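# Move funnel from grinder top onto cutting mat

## Task

Take the funnel off the top of the coffee grinder and set it upright on the cutting mat with its wide opening facing down. The grinder must still be standing upright at the end.

## Robot and tools

Robot: two arms, left_arm holding a five-finger left hand and right_arm holding a five-finger right hand. Bases in the scene frame: left_arm (-0.015, +0.290, +0.032) m, right_arm (+0.003, -0.232, +0.014) m, both turned almost not at all about z. A post stands on the floor behind them. The scene frame has its origin at table-top height midway between the nominal bases, +z up, +x out over the table, left_arm on the +y side (this is not the image left).

Frames: each arm reports its hand point pose (end_effector_position in m, end_effector_quat_wxyz) in its own base frame. Fixed cameras and the table use the scene frame. Motion offsets are along the axes of that arm's current Hand target. The hand point sits 0.05 m in front of the palm and 0.15 m from the wrist face along the fingers. Its +z runs along straight fingers, +y points out of the palm, +x runs across the palm away from the thumb on the right hand and toward the thumb on the left hand. Straight fingertips reach 0.06 to 0.07 m past the point in +z, and the fingers lie 0.06 m back along -y. A wrist bracket on the little-finger side reaches 0.10 m across and can strike objects.

Row layout: one list of 28 numbers, all in [-1, 1], covering both arms even if one is idle. Order: left dx, dy, dz, rx, ry, rz; left thumb_turn, thumb_bend, index, middle, ring, little, force_limit, speed; then the same 14 for the right arm. Pose numbers are offsets, not poses: 1.0 equals 0.6 m or 180 degrees, rx/ry/rz form one rotation vector, all measured from the Hand target as it stood when the action or move began. Six zeros means no new pose request for that arm. Hand motor numbers are absolute targets: -1 open (thumb beside palm, fingers straight), +1 closed (thumb across the palm, fingers curled). force_limit maps -1 to about 0 N and +1 to 10 N (15 N for the two thumb motors). speed rises linearly from near zero at -1 to full at +0.48 and stays full above; full travel lasts 0.49 s. For a gentle grip close with speed -0.94 or less. There is no 'unchanged' value: repeat the last eight hand numbers actually sent; if none were sent yet, use hand_measured plus hand_force_limit and hand_speed.

Tools:
- execute_actions(actions, cameras): actions is a list of actions; each action is up to 15 rows, one per 1/30 s step, a short action holding its last row to step 15. Every row counts from the action's starting Hand target. Images return only when actions is empty or cameras requests them.
- move(target, speed, blend, blocking, cameras): target is one 28-number row or up to 15 rows; every row is an offset from the Hand targets at the call's start, not from the previous row. speed is path top speed in m/s (0.002 to 4.3, default 0.25; turning up to twice that in rad/s), one value or one per target. blend in m rounds corners; 0 stops at each target. Paths cap at 10 s and do not avoid obstacles or the other arm. Hand numbers of the first row apply at the start; later rows' hand numbers apply on arrival. The result adds a 'move:' line: done, off_target, moving, held or fault, plus limits=paced (pose clipped) or limits=held (steps withheld). blocking=false returns after about 0.5 s while the move keeps going.
- wait(seconds 0 to 3600), stop(), zoom_image(camera, region [x0,y0,x1,y1] at most 504 by 504 px in the latest image), show_instructions() for the reference pages (a left-hand diagram), finished_scene(scene=1) to end.

Cameras: cam_head_left, cam_head_right, cam_high, cam_low, cam_left_wrist, cam_right_wrist, all 896x504.

Reading results: Hand target is the last commanded pose after clipping; the hand often rests 1 to 5 cm short, mostly low, from friction, weight or elbow sag, which is not proof of contact. Orientation commands are clipped to 40 degrees from the measured one each step. To close a remaining gap, command the missing distance as an offset. hand_measured, hand_stopped_by (moving, target, force, stalled, fault) and hand_load_n list the six motors in row order; a lost grip shows as load falling near 0. A closing motor locks at its target or at force_limit; to tighten, raise force_limit and send a more closed target than measured; to loosen, send a more open one. Joint ranges: waist ±2.880, shoulder 0 to 3.142, elbow 0 to 3.019, wrist pitch -1.693 to 1.571, wrist yaw ±1.571, wrist roll ±2.094 rad.

Grip sizes: thumb turned in front, the hand wraps objects 0.035 to 0.065 m thick, handles down to 0.025 m; thumb tip with index pad can pinch a light object up to about 0.08 m.

Avoid: dropping anything even slightly, releasing a moving part, fast contact, hard presses, any contact between the two arms or hands (can end the scene), overloading fingers, and leaving anything off the table. A loose object may get nudged by itself occasionally. Motors heat while holding loads or straining; MOTOR HOT appears at 85 °C and at 100 °C the arm drops for 30 to 60 s.

Each tool is called after ">>>" by a JSON object that holds its "name" and its "arguments", one argument or row to a line.

Reference images:

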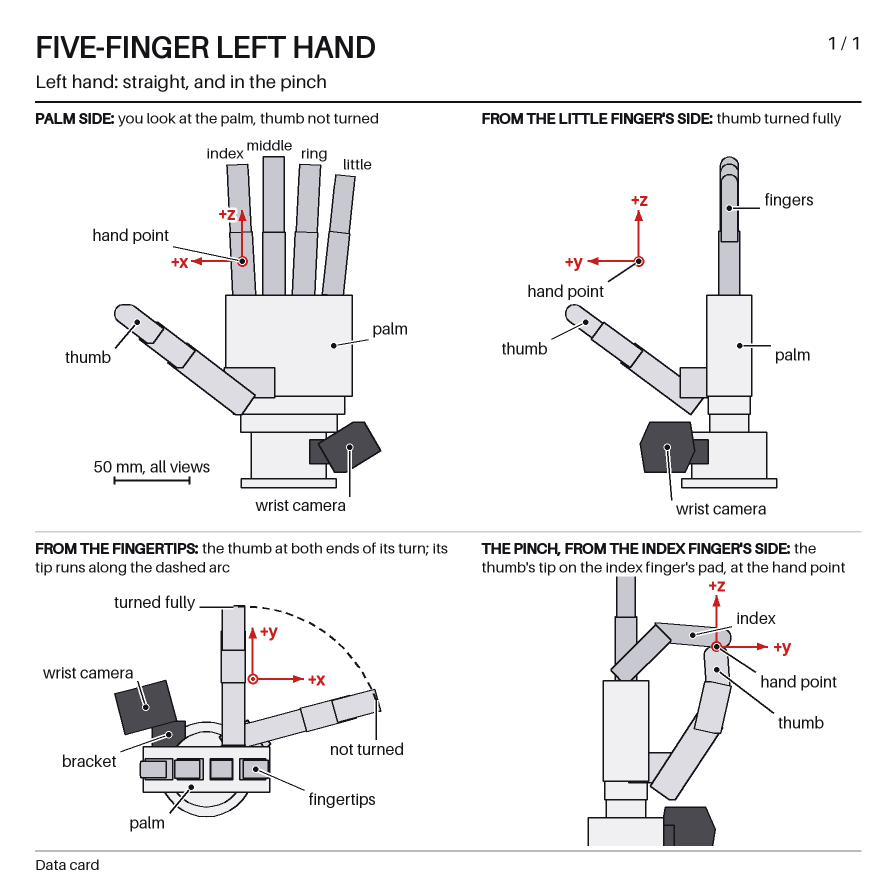

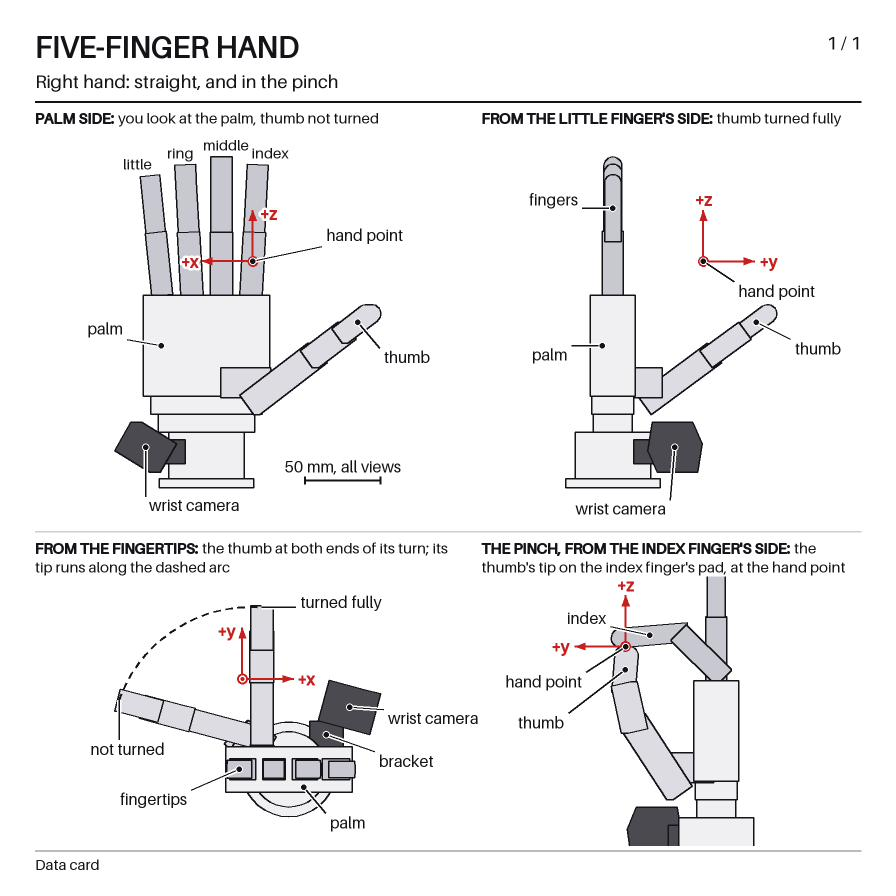

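## Session

>>> {"name": "execute_actions", "arguments": {
  "actions": []
}}

Scene clock: 0.00 s.
left_arm: end_effector_position=(+0.4911, +0.1250, +0.2669) hand_measured=(-1.000, -1.000, -1.000, -1.000, -1.000, -1.000) hand_load_n=(+0.0, +0.0, +0.0, -0.5, +0.0, +0.0) hand_stopped_by=(target, target, target, target, target, target) hand_force_limit=0.00 hand_speed=-0.80 end_effector_quat_wxyz=(-0.035, +0.966, +0.255, -0.013) | right_arm: end_effector_position=(+0.6887, +0.2897, +0.1789) hand_measured=(-1.000, -1.000, -1.000, -1.000, -1.000, -1.000) hand_load_n=(+0.0, +0.0, +0.0, +0.0, +0.0, +0.0) hand_stopped_by=(target, target, target, target, target, target) hand_force_limit=0.00 hand_speed=-0.80 end_effector_quat_wxyz=(-0.260, +0.803, -0.039, +0.535)
Joint positions: left_arm=[0.328 1.567 1.645 -1.669 -0.071 -1.759] | right_arm=[0.463 1.784 1.308 0.178 0.056 -1.052]
Joint velocities: within noise
Joint torques (N m): no reading
Motor temperatures (°C): left_arm=[24 31 25 23 25 28] | right_arm=[31 25 28 28 27 29]
Heat: left arm: hottest shoulder 31 °C; right arm: hottest waist 31 °C.
Hand target: left_arm +0.4965, +0.1268, +0.2862; -0.036, +0.966, +0.255, +0.010 | right_arm +0.6978, +0.2940, +0.2125; -0.271, +0.786, -0.039, +0.555

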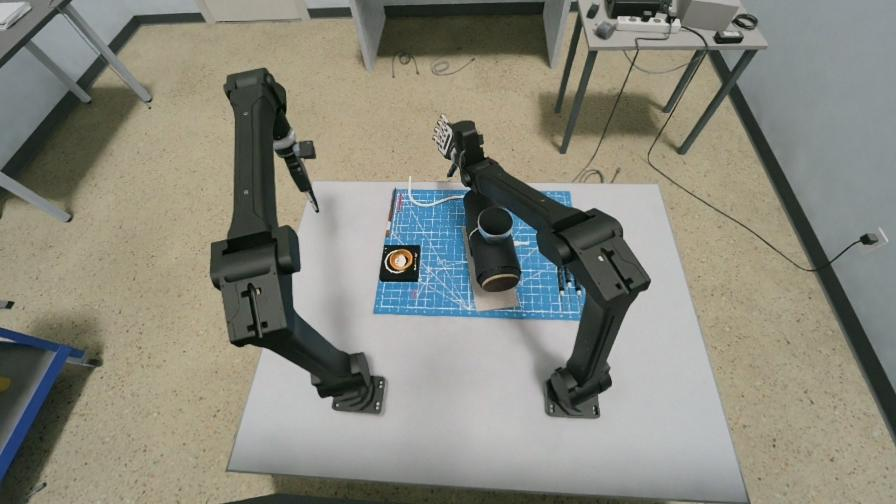

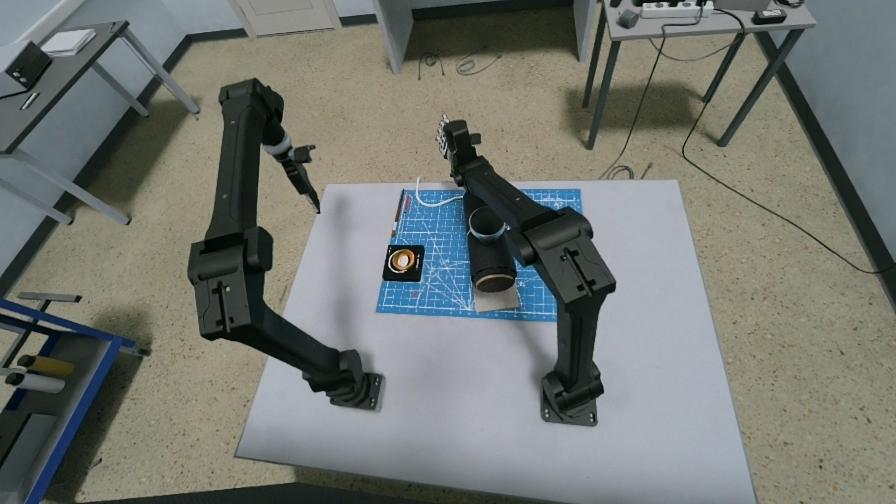

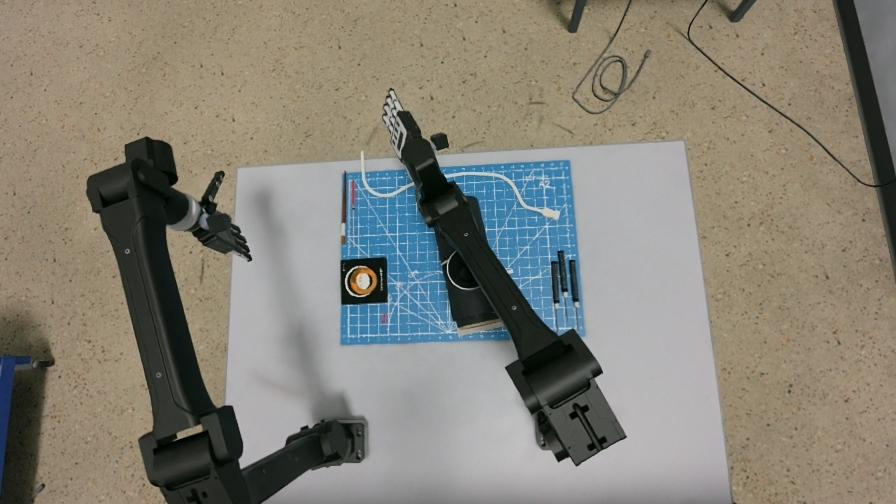

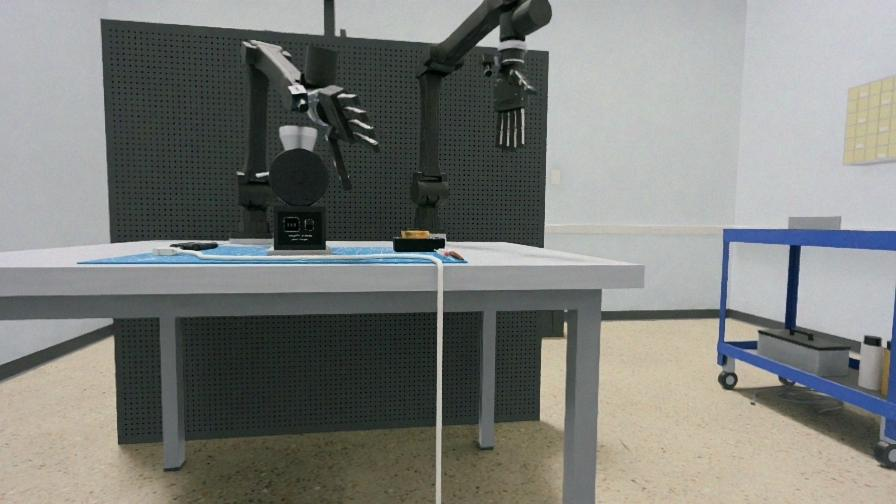

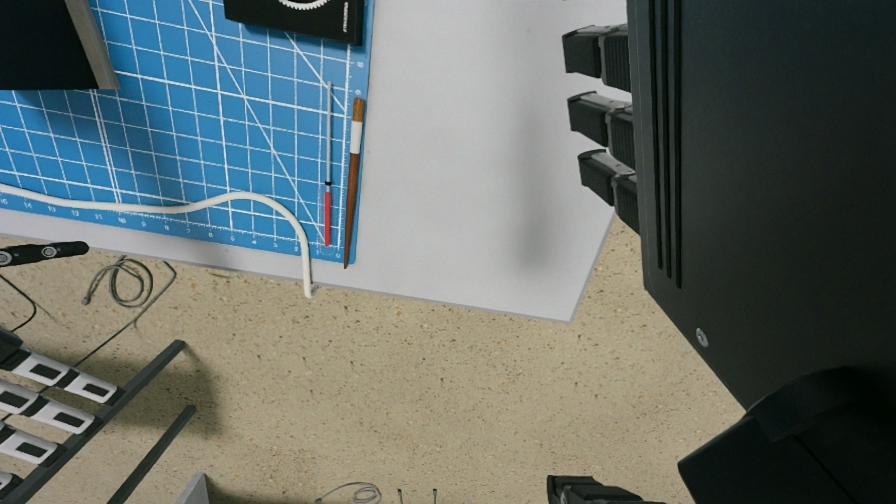

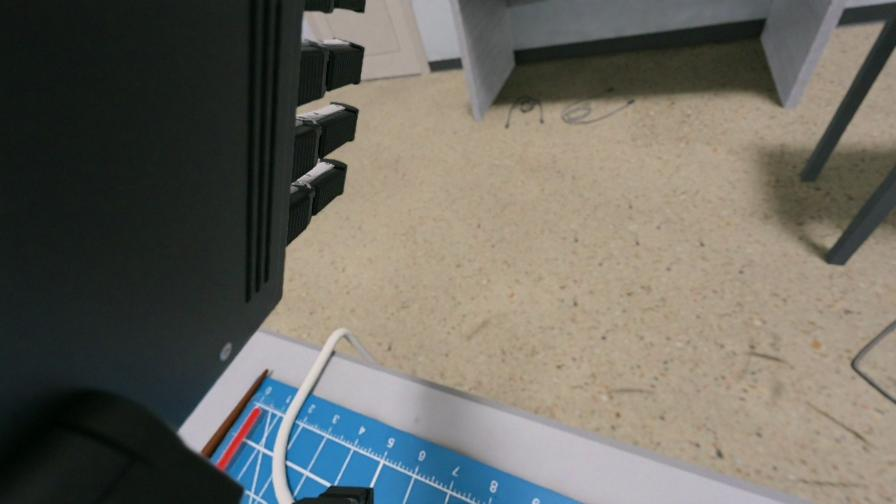

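>>> {"name": "zoom_image", "arguments": {
  "camera": "cam_low",
  "region": [180, 30, 480, 280]
}}

>>> {"name": "zoom_image", "arguments": {
  "camera": "cam_head_left",
  "region": [360, 160, 620, 340]
}}

>>> {"name": "zoom_image", "arguments": {
  "camera": "cam_high",
  "region": [330, 150, 600, 360]
}}

Scaled by 1.680.

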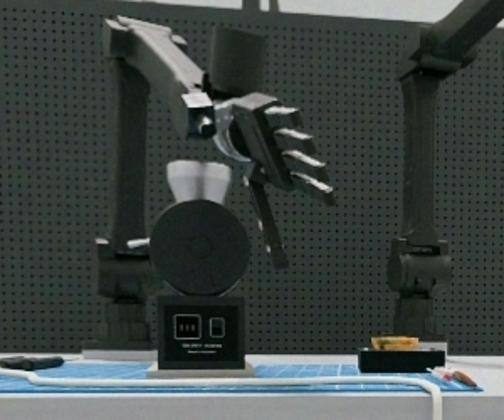

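Scaled by 1.938.

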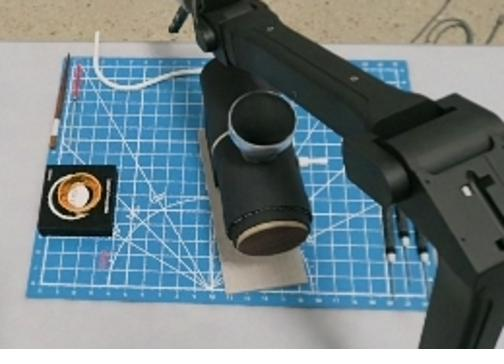

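Scaled by 1.867.

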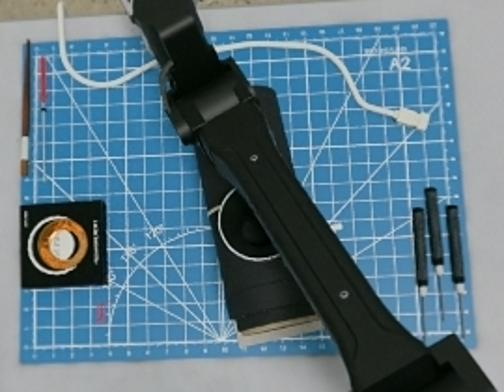

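>>> {"name": "move", "arguments": {
  "target": [0,0,0,0,0,0,-1,-1,-1,-1,-1,-1,0,-0.8,0.204,-0.113,-0.057,0,0,0,-1,-1,-1,-1,-1,-1,0,-0.8],
  "speed": 0.15,
  "cameras": ["cam_head_left","cam_low"]
}}

Scene clock: 100.07 s.
left_arm: end_effector_position=(+0.4911, +0.1250, +0.2669) hand_measured=(-1.000, -1.000, -1.000, -1.000, -1.000, -1.000) hand_load_n=(+0.0, +0.0, +0.0, +0.0, +0.0, +0.0) hand_stopped_by=(target, target, target, target, target, target) hand_force_limit=0.00 hand_speed=-0.80 end_effector_quat_wxyz=(-0.035, +0.966, +0.255, -0.013) | right_arm: end_effector_position=(+0.6898, +0.2903, +0.2998) hand_measured=(-1.000, -1.000, -1.000, -1.000, -1.000, -1.000) hand_load_n=(+0.0, +0.0, +0.0, +0.0, +0.0, +0.5) hand_stopped_by=(target, target, target, target, target, target) hand_force_limit=0.00 hand_speed=-0.80 end_effector_quat_wxyz=(-0.256, +0.810, -0.039, +0.527)
Joint positions: left_arm=[0.328 1.567 1.645 -1.669 -0.071 -1.759] | right_arm=[0.463 1.692 1.532 -0.16 0.056 -1.052]
Joint torques (N m): left_arm=[0.26 -10.64 9.88 -0.36 0.15 -0.06] | right_arm=[0.67 -17.85 13.55 1.52 0.07 0]
Motor temperatures (°C): left_arm=[24 32 32 23 25 28] | right_arm=[31 28 36 28 26 28]
Heat: left arm: hottest shoulder 32 °C; right arm: hottest elbow 36 °C.
Hand target: left_arm +0.4965, +0.1268, +0.2862; -0.036, +0.966, +0.255, +0.010 | right_arm +0.6977, +0.2941, +0.3565; -0.271, +0.786, -0.039, +0.555
Off the commanded pose: left_arm 0.020 m, 3 deg | right_arm 0.057 m, 5 deg.
move: off_target (right_arm)

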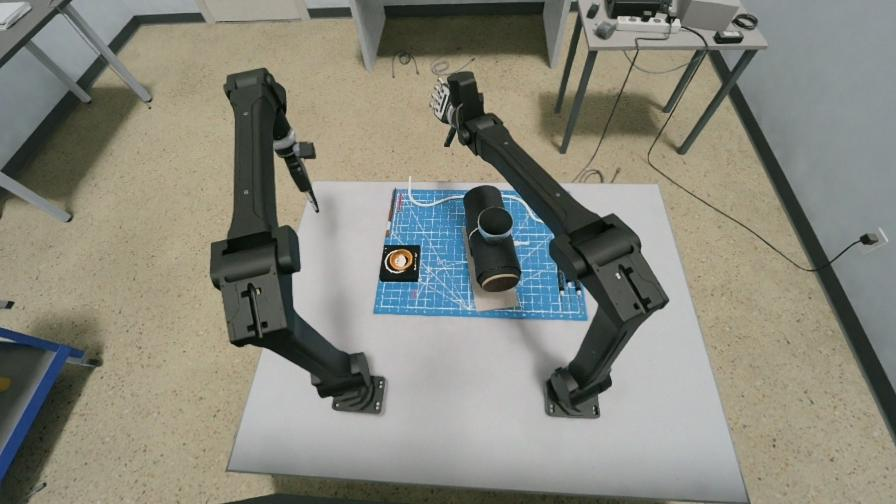

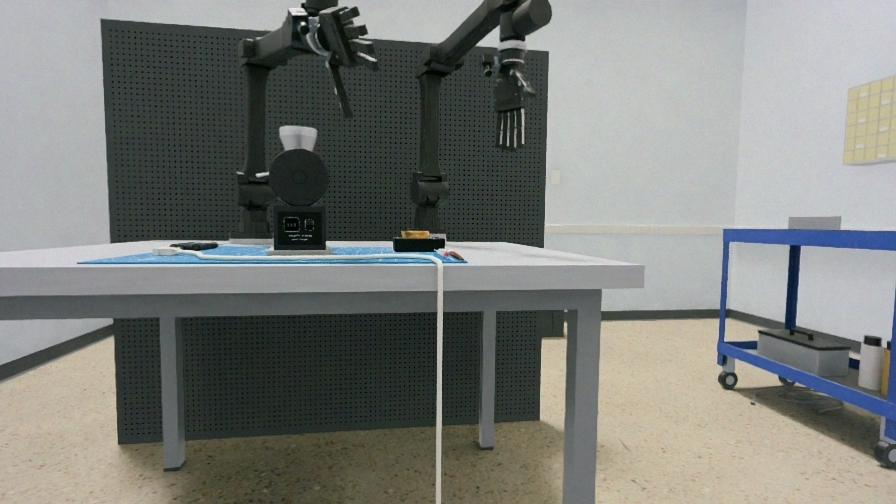

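>>> {"name": "zoom_image", "arguments": {
  "camera": "cam_low",
  "region": [220, 100, 380, 280]
}}

>>> {"name": "zoom_image", "arguments": {
  "camera": "cam_head_left",
  "region": [440, 170, 560, 320]
}}

Scaled by 2.800.

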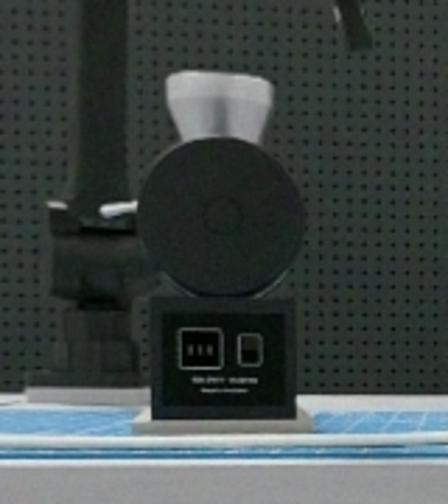

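Scaled by 3.360.

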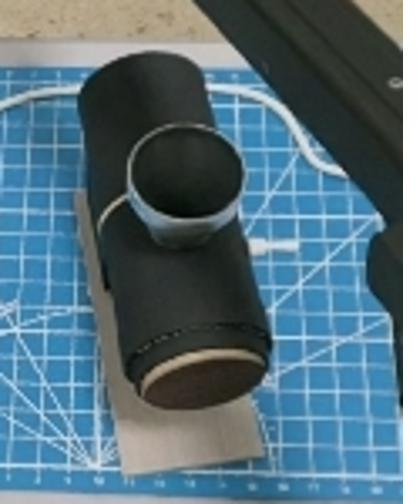

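>>> {"name": "move", "arguments": {
  "target": [0,0,0,0,0,0,-1,-1,-1,-1,-1,-1,0,-0.8,0.322,0.766,-0.806,-0.284,0.156,0.080,-1,-1,-1,-1,-1,-1,0,-0.8],
  "speed": 0.3,
  "cameras": ["cam_head_left","cam_high","cam_low"]
}}

Scene clock: 170.33 s.
left_arm: end_effector_position=(+0.4911, +0.1250, +0.2669) hand_measured=(-1.000, -1.000, -1.000, -1.000, -1.000, -1.000) hand_load_n=(+0.0, +0.0, +0.0, +0.0, +0.0, +0.0) hand_stopped_by=(target, target, target, target, target, target) hand_force_limit=0.00 hand_speed=-0.80 end_effector_quat_wxyz=(-0.035, +0.966, +0.255, -0.013) | right_arm: end_effector_position=(+0.4456, -0.3426, +0.3784) hand_measured=(-1.000, -1.000, -1.000, -1.000, -1.000, -1.000) hand_load_n=(+0.0, +0.0, +0.0, +0.0, +0.0, +0.0) hand_stopped_by=(target, target, target, target, target, target) hand_force_limit=0.00 hand_speed=-0.80 end_effector_quat_wxyz=(+0.037, +0.674, -0.439, +0.592)
Joint positions: left_arm=[0.328 1.567 1.645 -1.669 -0.071 -1.759] | right_arm=[-0.567 1.183 1.196 -0.314 0.07 -1.034]
Joint torques (N m): left_arm=[0.21 -10.7 9.87 -0.4 0.15 -0.06] | right_arm=[0.09 -8 13.78 1.54 -0.08 -0.13]
Motor temperatures (°C): left_arm=[24 33 33 23 25 27] | right_arm=[31 29 44 28 26 28]
Heat: left arm: hottest shoulder 33 °C; right arm: hottest elbow 44 °C.
Hand target: left_arm +0.4965, +0.1268, +0.2862; -0.036, +0.966, +0.255, +0.010 | right_arm +0.4496, -0.3516, +0.4197; +0.042, +0.661, -0.428, +0.615
Off the commanded pose: left_arm 0.020 m, 3 deg | right_arm 0.042 m, 3 deg.
move: off_target (right_arm)

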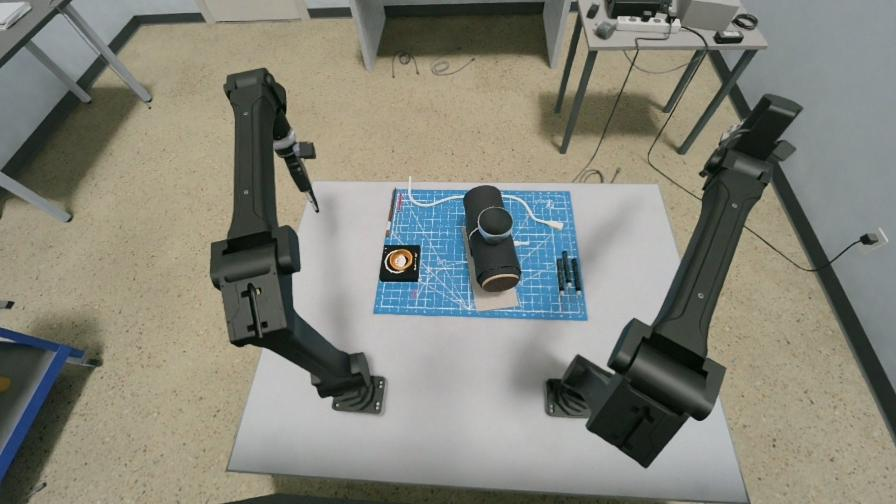

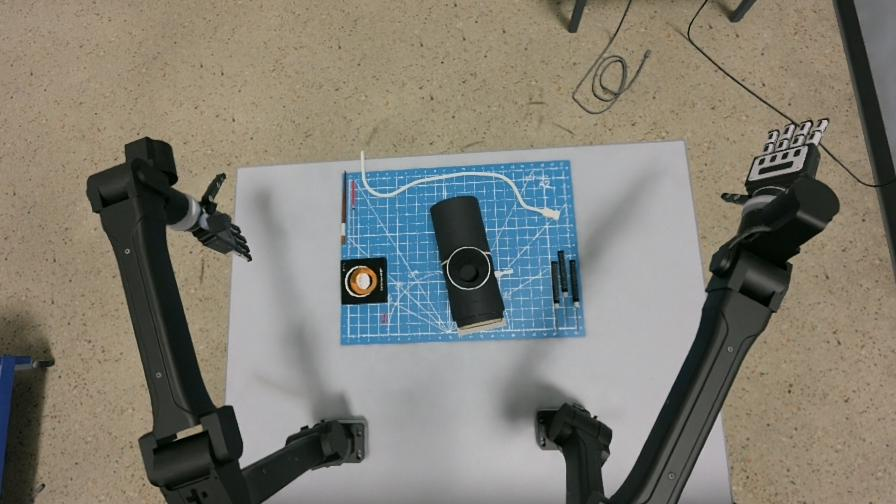

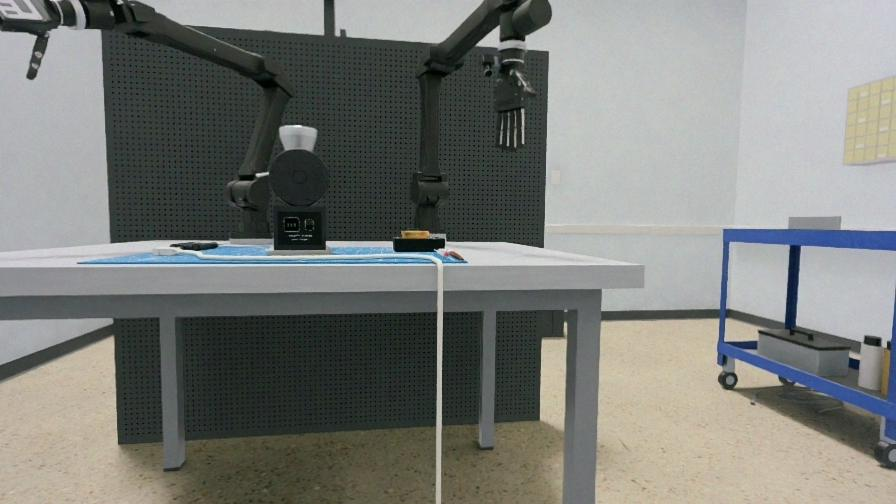

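>>> {"name": "zoom_image", "arguments": {
  "camera": "cam_high",
  "region": [400, 180, 560, 350]
}}

Scaled by 2.965.

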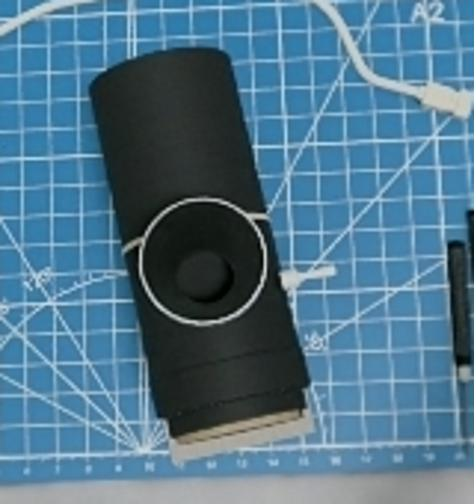

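>>> {"name": "move", "arguments": {
  "target": [
    [-0.246,0.175,-0.294,0.013,0.188,0.419,1,-1,-1,-1,-1,-1,-0.5,0,0,0,0,0,0,0,-1,-1,-1,-1,-1,-1,0,-0.8],
    [-0.588,0.5005,-0.278,0.027,0.376,0.837,1,-1,-1,-1,-1,-1,-0.5,0,0,0,0,0,0,0,-1,-1,-1,-1,-1,-1,0,-0.8]
  ],
  "speed": 0.2,
  "blend": 0.05,
  "cameras": ["cam_head_left","cam_high","cam_low","cam_left_wrist"]
}}

Scene clock: 201.23 s.
left_arm: end_effector_position=(+0.3324, -0.3126, +0.3976) hand_measured=(+1.000, -1.000, -1.000, -1.000, -1.000, -1.000) hand_load_n=(+0.0, +0.0, +0.0, +0.0, -0.5, +0.0) hand_stopped_by=(target, target, target, target, target, target) hand_force_limit=-0.50 hand_speed=0.00 end_effector_quat_wxyz=(+0.132, -0.364, +0.861, -0.330) | right_arm: end_effector_position=(+0.4456, -0.3426, +0.3784) hand_measured=(-1.000, -1.000, -1.000, -1.000, -1.000, -1.000) hand_load_n=(+0.0, +0.0, +0.0, +0.0, +0.0, +0.0) hand_stopped_by=(target, target, target, target, target, target) hand_force_limit=0.00 hand_speed=-0.80 end_effector_quat_wxyz=(+0.037, +0.674, -0.439, +0.592)
Joint positions: left_arm=[-0.66 1.247 1.585 -1.188 0.087 0.078] | right_arm=[-0.567 1.183 1.196 -0.314 0.07 -1.034]
Joint torques (N m): left_arm=[-0.44 -6.3 11.37 1.14 0.31 0.07] | right_arm=[0.03 -8.12 13.83 1.52 -0.07 -0.15]
Heat: left arm: hottest elbow 33 °C; right arm: hottest elbow 48 °C.
Hand target: left_arm +0.3382, -0.3199, +0.4198; +0.145, -0.350, +0.855, -0.353 | right_arm +0.4496, -0.3516, +0.4197; +0.042, +0.661, -0.428, +0.615
Off the commanded pose: left_arm 0.024 m, 4 deg | right_arm 0.042 m, 3 deg.
move: off_target (left_arm)
cam_left_wrist: T_world_to_cam=[[0.31003, -0.73064, 0.60832, -0.56614], [-0.95071, -0.24187, 0.19403, 0.16814], [0.00537, -0.63849, -0.76961, 0.2247]] pos_world=[0.33416, -0.2295, 0.4847]

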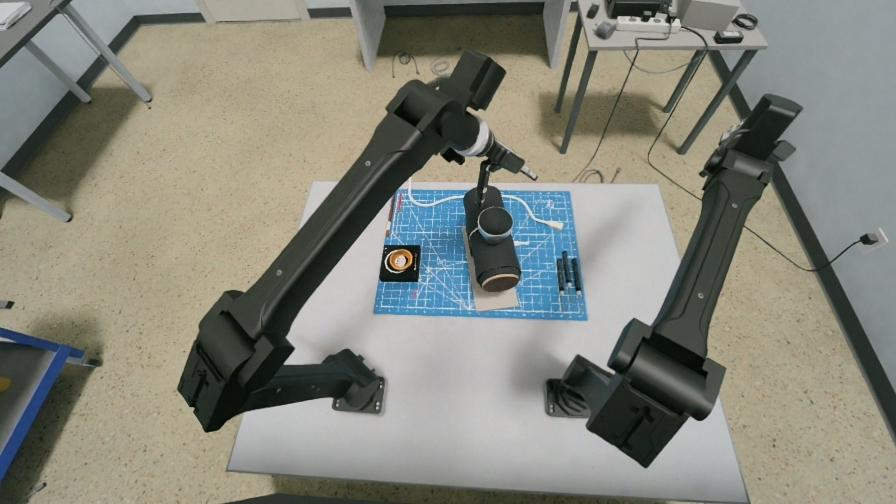

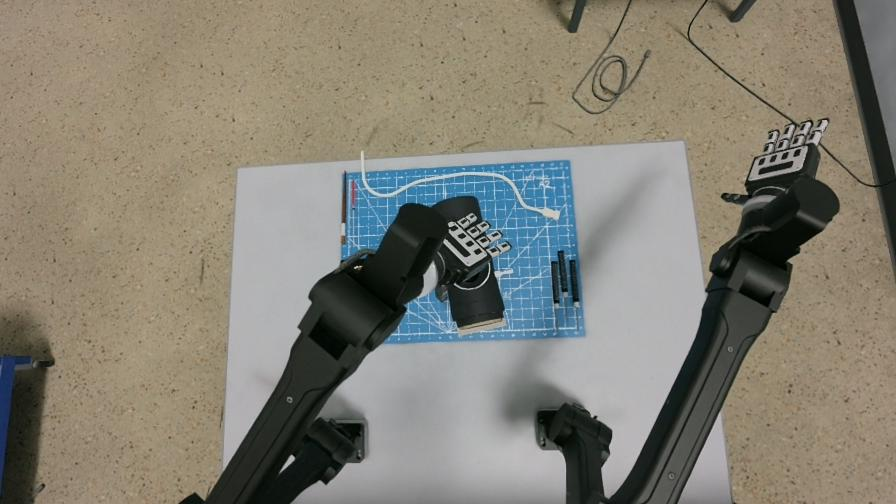

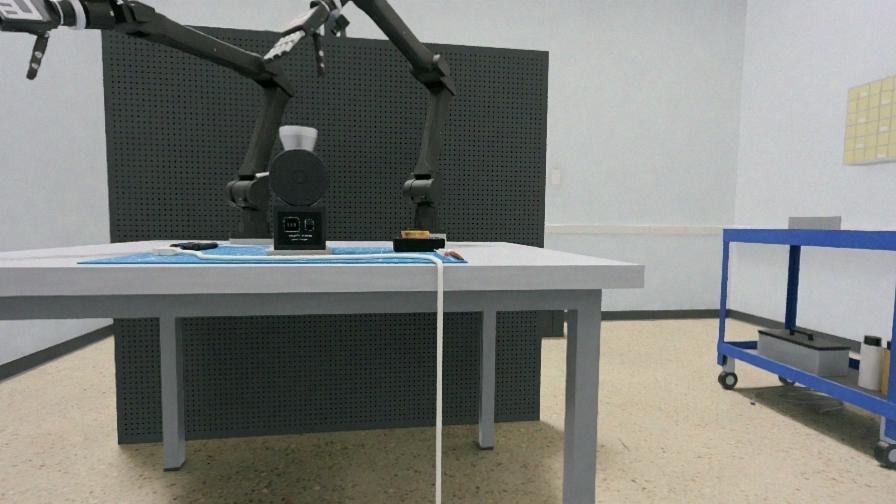

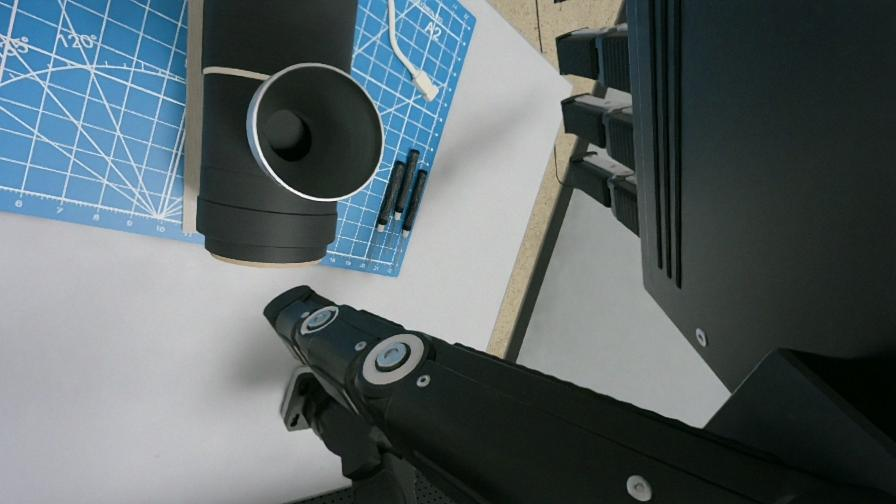

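>>> {"name": "zoom_image", "arguments": {
  "camera": "cam_low",
  "region": [240, 0, 400, 160]
}}

>>> {"name": "zoom_image", "arguments": {
  "camera": "cam_high",
  "region": [390, 180, 550, 340]
}}

>>> {"name": "zoom_image", "arguments": {
  "camera": "cam_head_left",
  "region": [420, 100, 580, 260]
}}

Scaled by 3.150.

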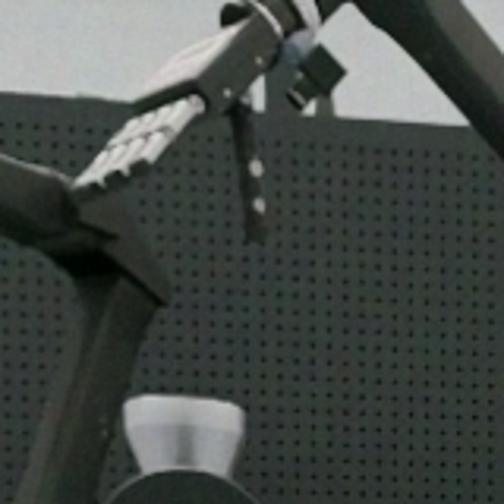

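Scaled by 3.150.

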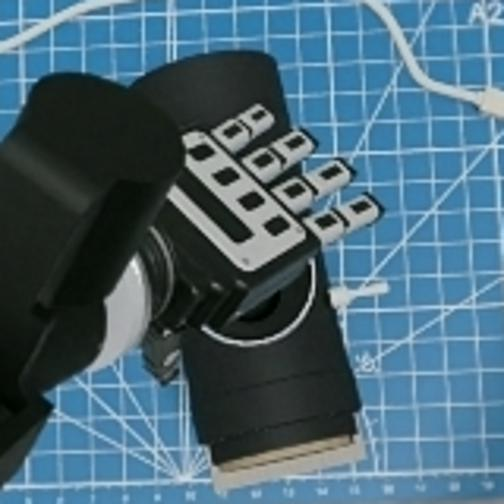

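Scaled by 3.150.

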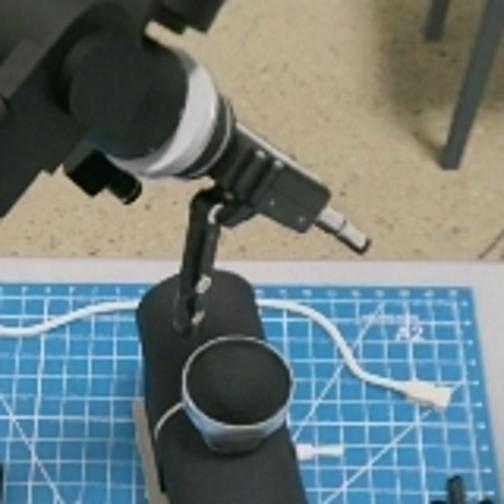

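>>> {"name": "move", "arguments": {
  "target": [-0.0303,0.117,0.1135,0,0,0,1,-1,-1,-1,-1,-1,-0.5,0,0,0,0,0,0,0,-1,-1,-1,-1,-1,-1,0,-0.8],
  "speed": 0.12,
  "cameras": ["cam_head_left","cam_head_right","cam_low","cam_left_wrist"]
}}

>>> {"name": "zoom_image", "arguments": {
  "camera": "cam_low",
  "region": [240, 40, 400, 200]
}}

>>> {"name": "zoom_image", "arguments": {
  "camera": "cam_head_left",
  "region": [420, 140, 580, 300]
}}

Scene clock: 236.20 s.
left_arm: end_effector_position=(+0.3460, -0.3069, +0.3048) hand_measured=(+1.000, -1.000, -1.000, -1.000, -1.000, -1.000) hand_load_n=(+0.0, +0.0, +0.0, +0.0, +0.0, +0.0) hand_stopped_by=(target, target, target, target, target, target) hand_force_limit=-0.50 hand_speed=0.00 end_effector_quat_wxyz=(+0.131, -0.359, +0.862, -0.333) | right_arm: end_effector_position=(+0.4456, -0.3426, +0.3784) hand_measured=(-1.000, -1.000, -1.000, -1.000, -1.000, -1.000) hand_load_n=(+0.0, +0.0, +0.0, +0.0, +0.0, +0.0) hand_stopped_by=(target, target, target, target, target, target) hand_force_limit=0.00 hand_speed=-0.80 end_effector_quat_wxyz=(+0.037, +0.674, -0.439, +0.592)
Joint positions: left_arm=[-0.623 1.212 1.305 -0.94 0.12 0.113] | right_arm=[-0.567 1.183 1.196 -0.314 0.07 -1.034]
Joint torques (N m): left_arm=[1.08 -7.94 9.44 1.24 0.34 0.06] | right_arm=[-0.09 -8 13.82 1.5 -0.08 -0.15]
Motor temperatures (°C): left_arm=[24 31 33 23 25 27] | right_arm=[30 27 50 28 26 28]
Heat: left arm: hottest elbow 33 °C; right arm: hottest elbow 50 °C.
Hand target: left_arm +0.3501, -0.3059, +0.3220; +0.145, -0.350, +0.855, -0.353 | right_arm +0.4496, -0.3516, +0.4197; +0.042, +0.661, -0.428, +0.615
Off the commanded pose: left_arm 0.018 m, 3 deg | right_arm 0.042 m, 3 deg.
move: off_target (left_arm)
cam_left_wrist: T_world_to_cam=[[0.29885, -0.73099, 0.61346, -0.50758], [-0.9543, -0.22982, 0.19103, 0.20634], [0.00134, -0.64252, -0.76627, 0.15597]] pos_world=[0.34839, -0.2234, 0.39149]

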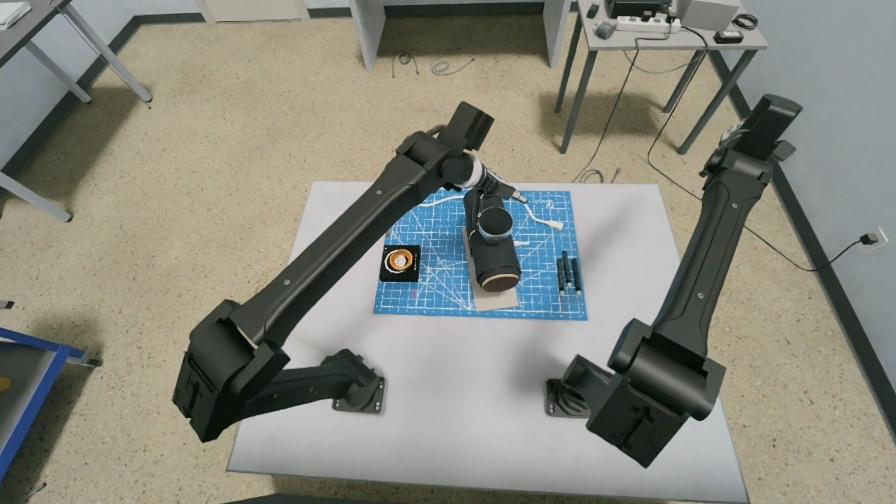

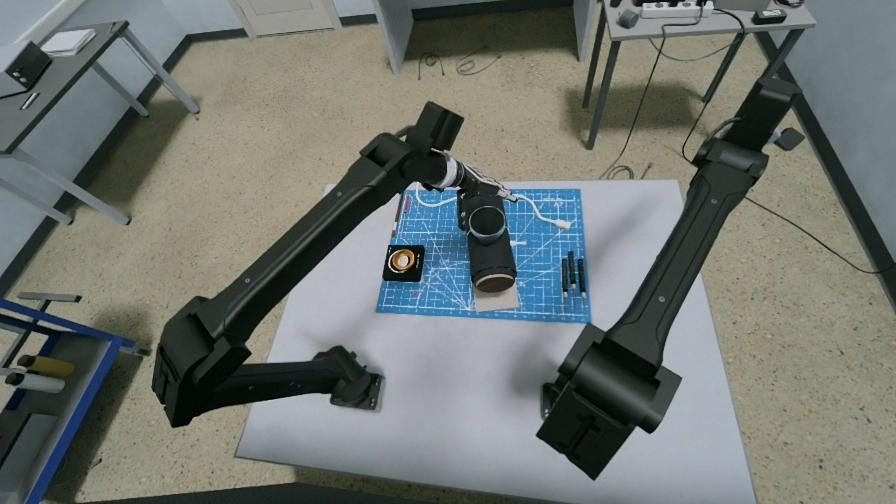

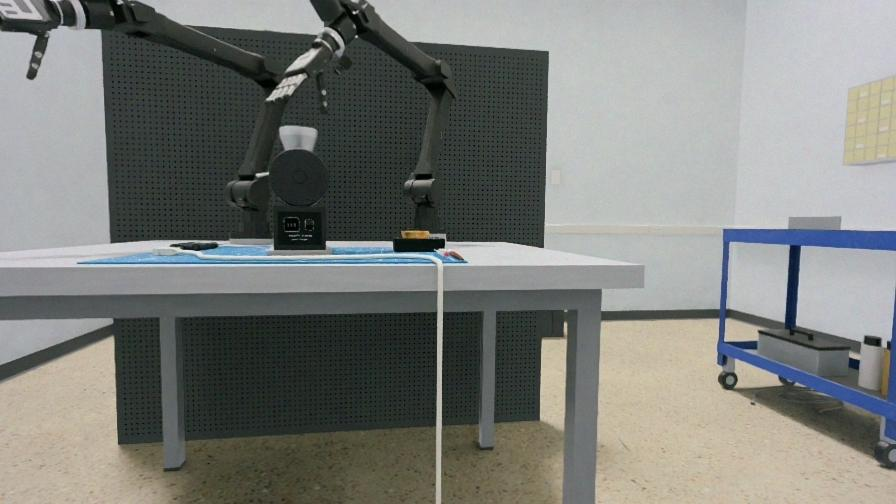

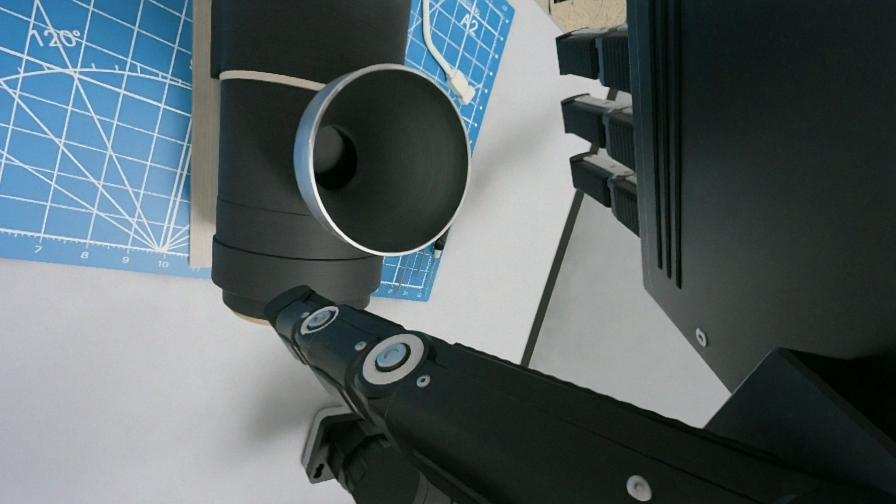

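Scaled by 3.150.

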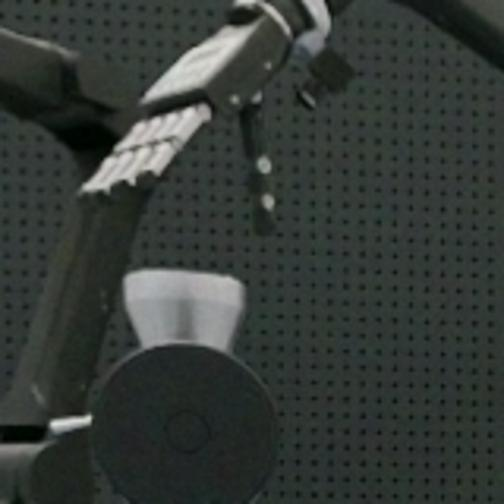

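Scaled by 3.150.

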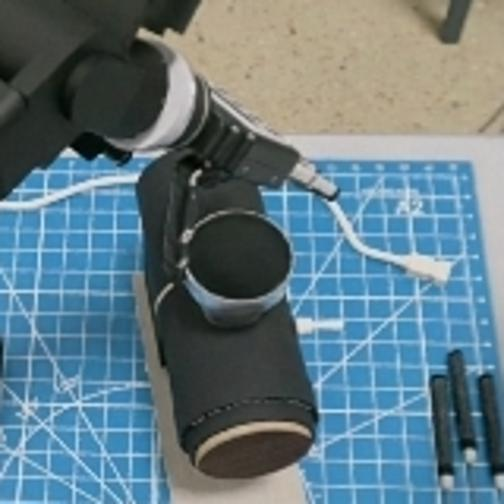

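>>> {"name": "zoom_image", "arguments": {
  "camera": "cam_head_left",
  "region": [460, 180, 530, 250]
}}

>>> {"name": "zoom_image", "arguments": {
  "camera": "cam_head_right",
  "region": [450, 170, 530, 250]
}}

Scaled by 7.200.

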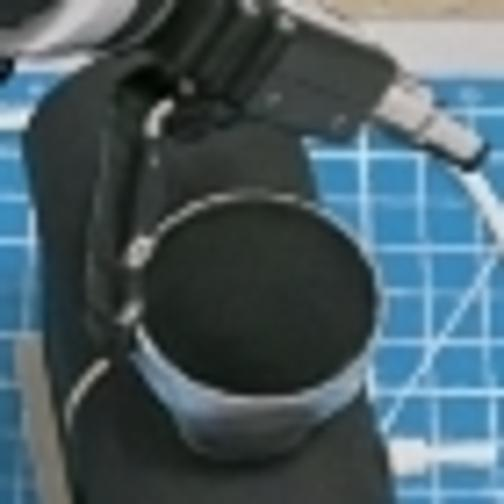

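Scaled by 6.300.

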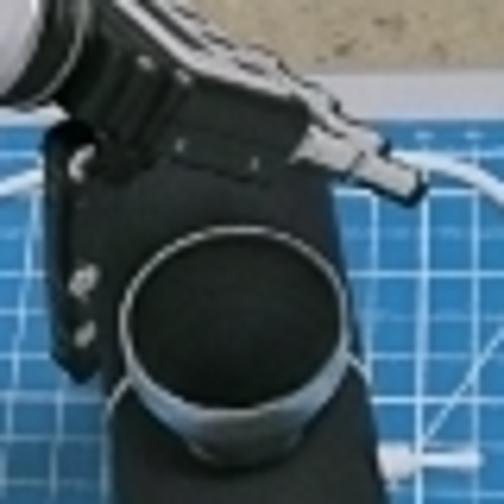

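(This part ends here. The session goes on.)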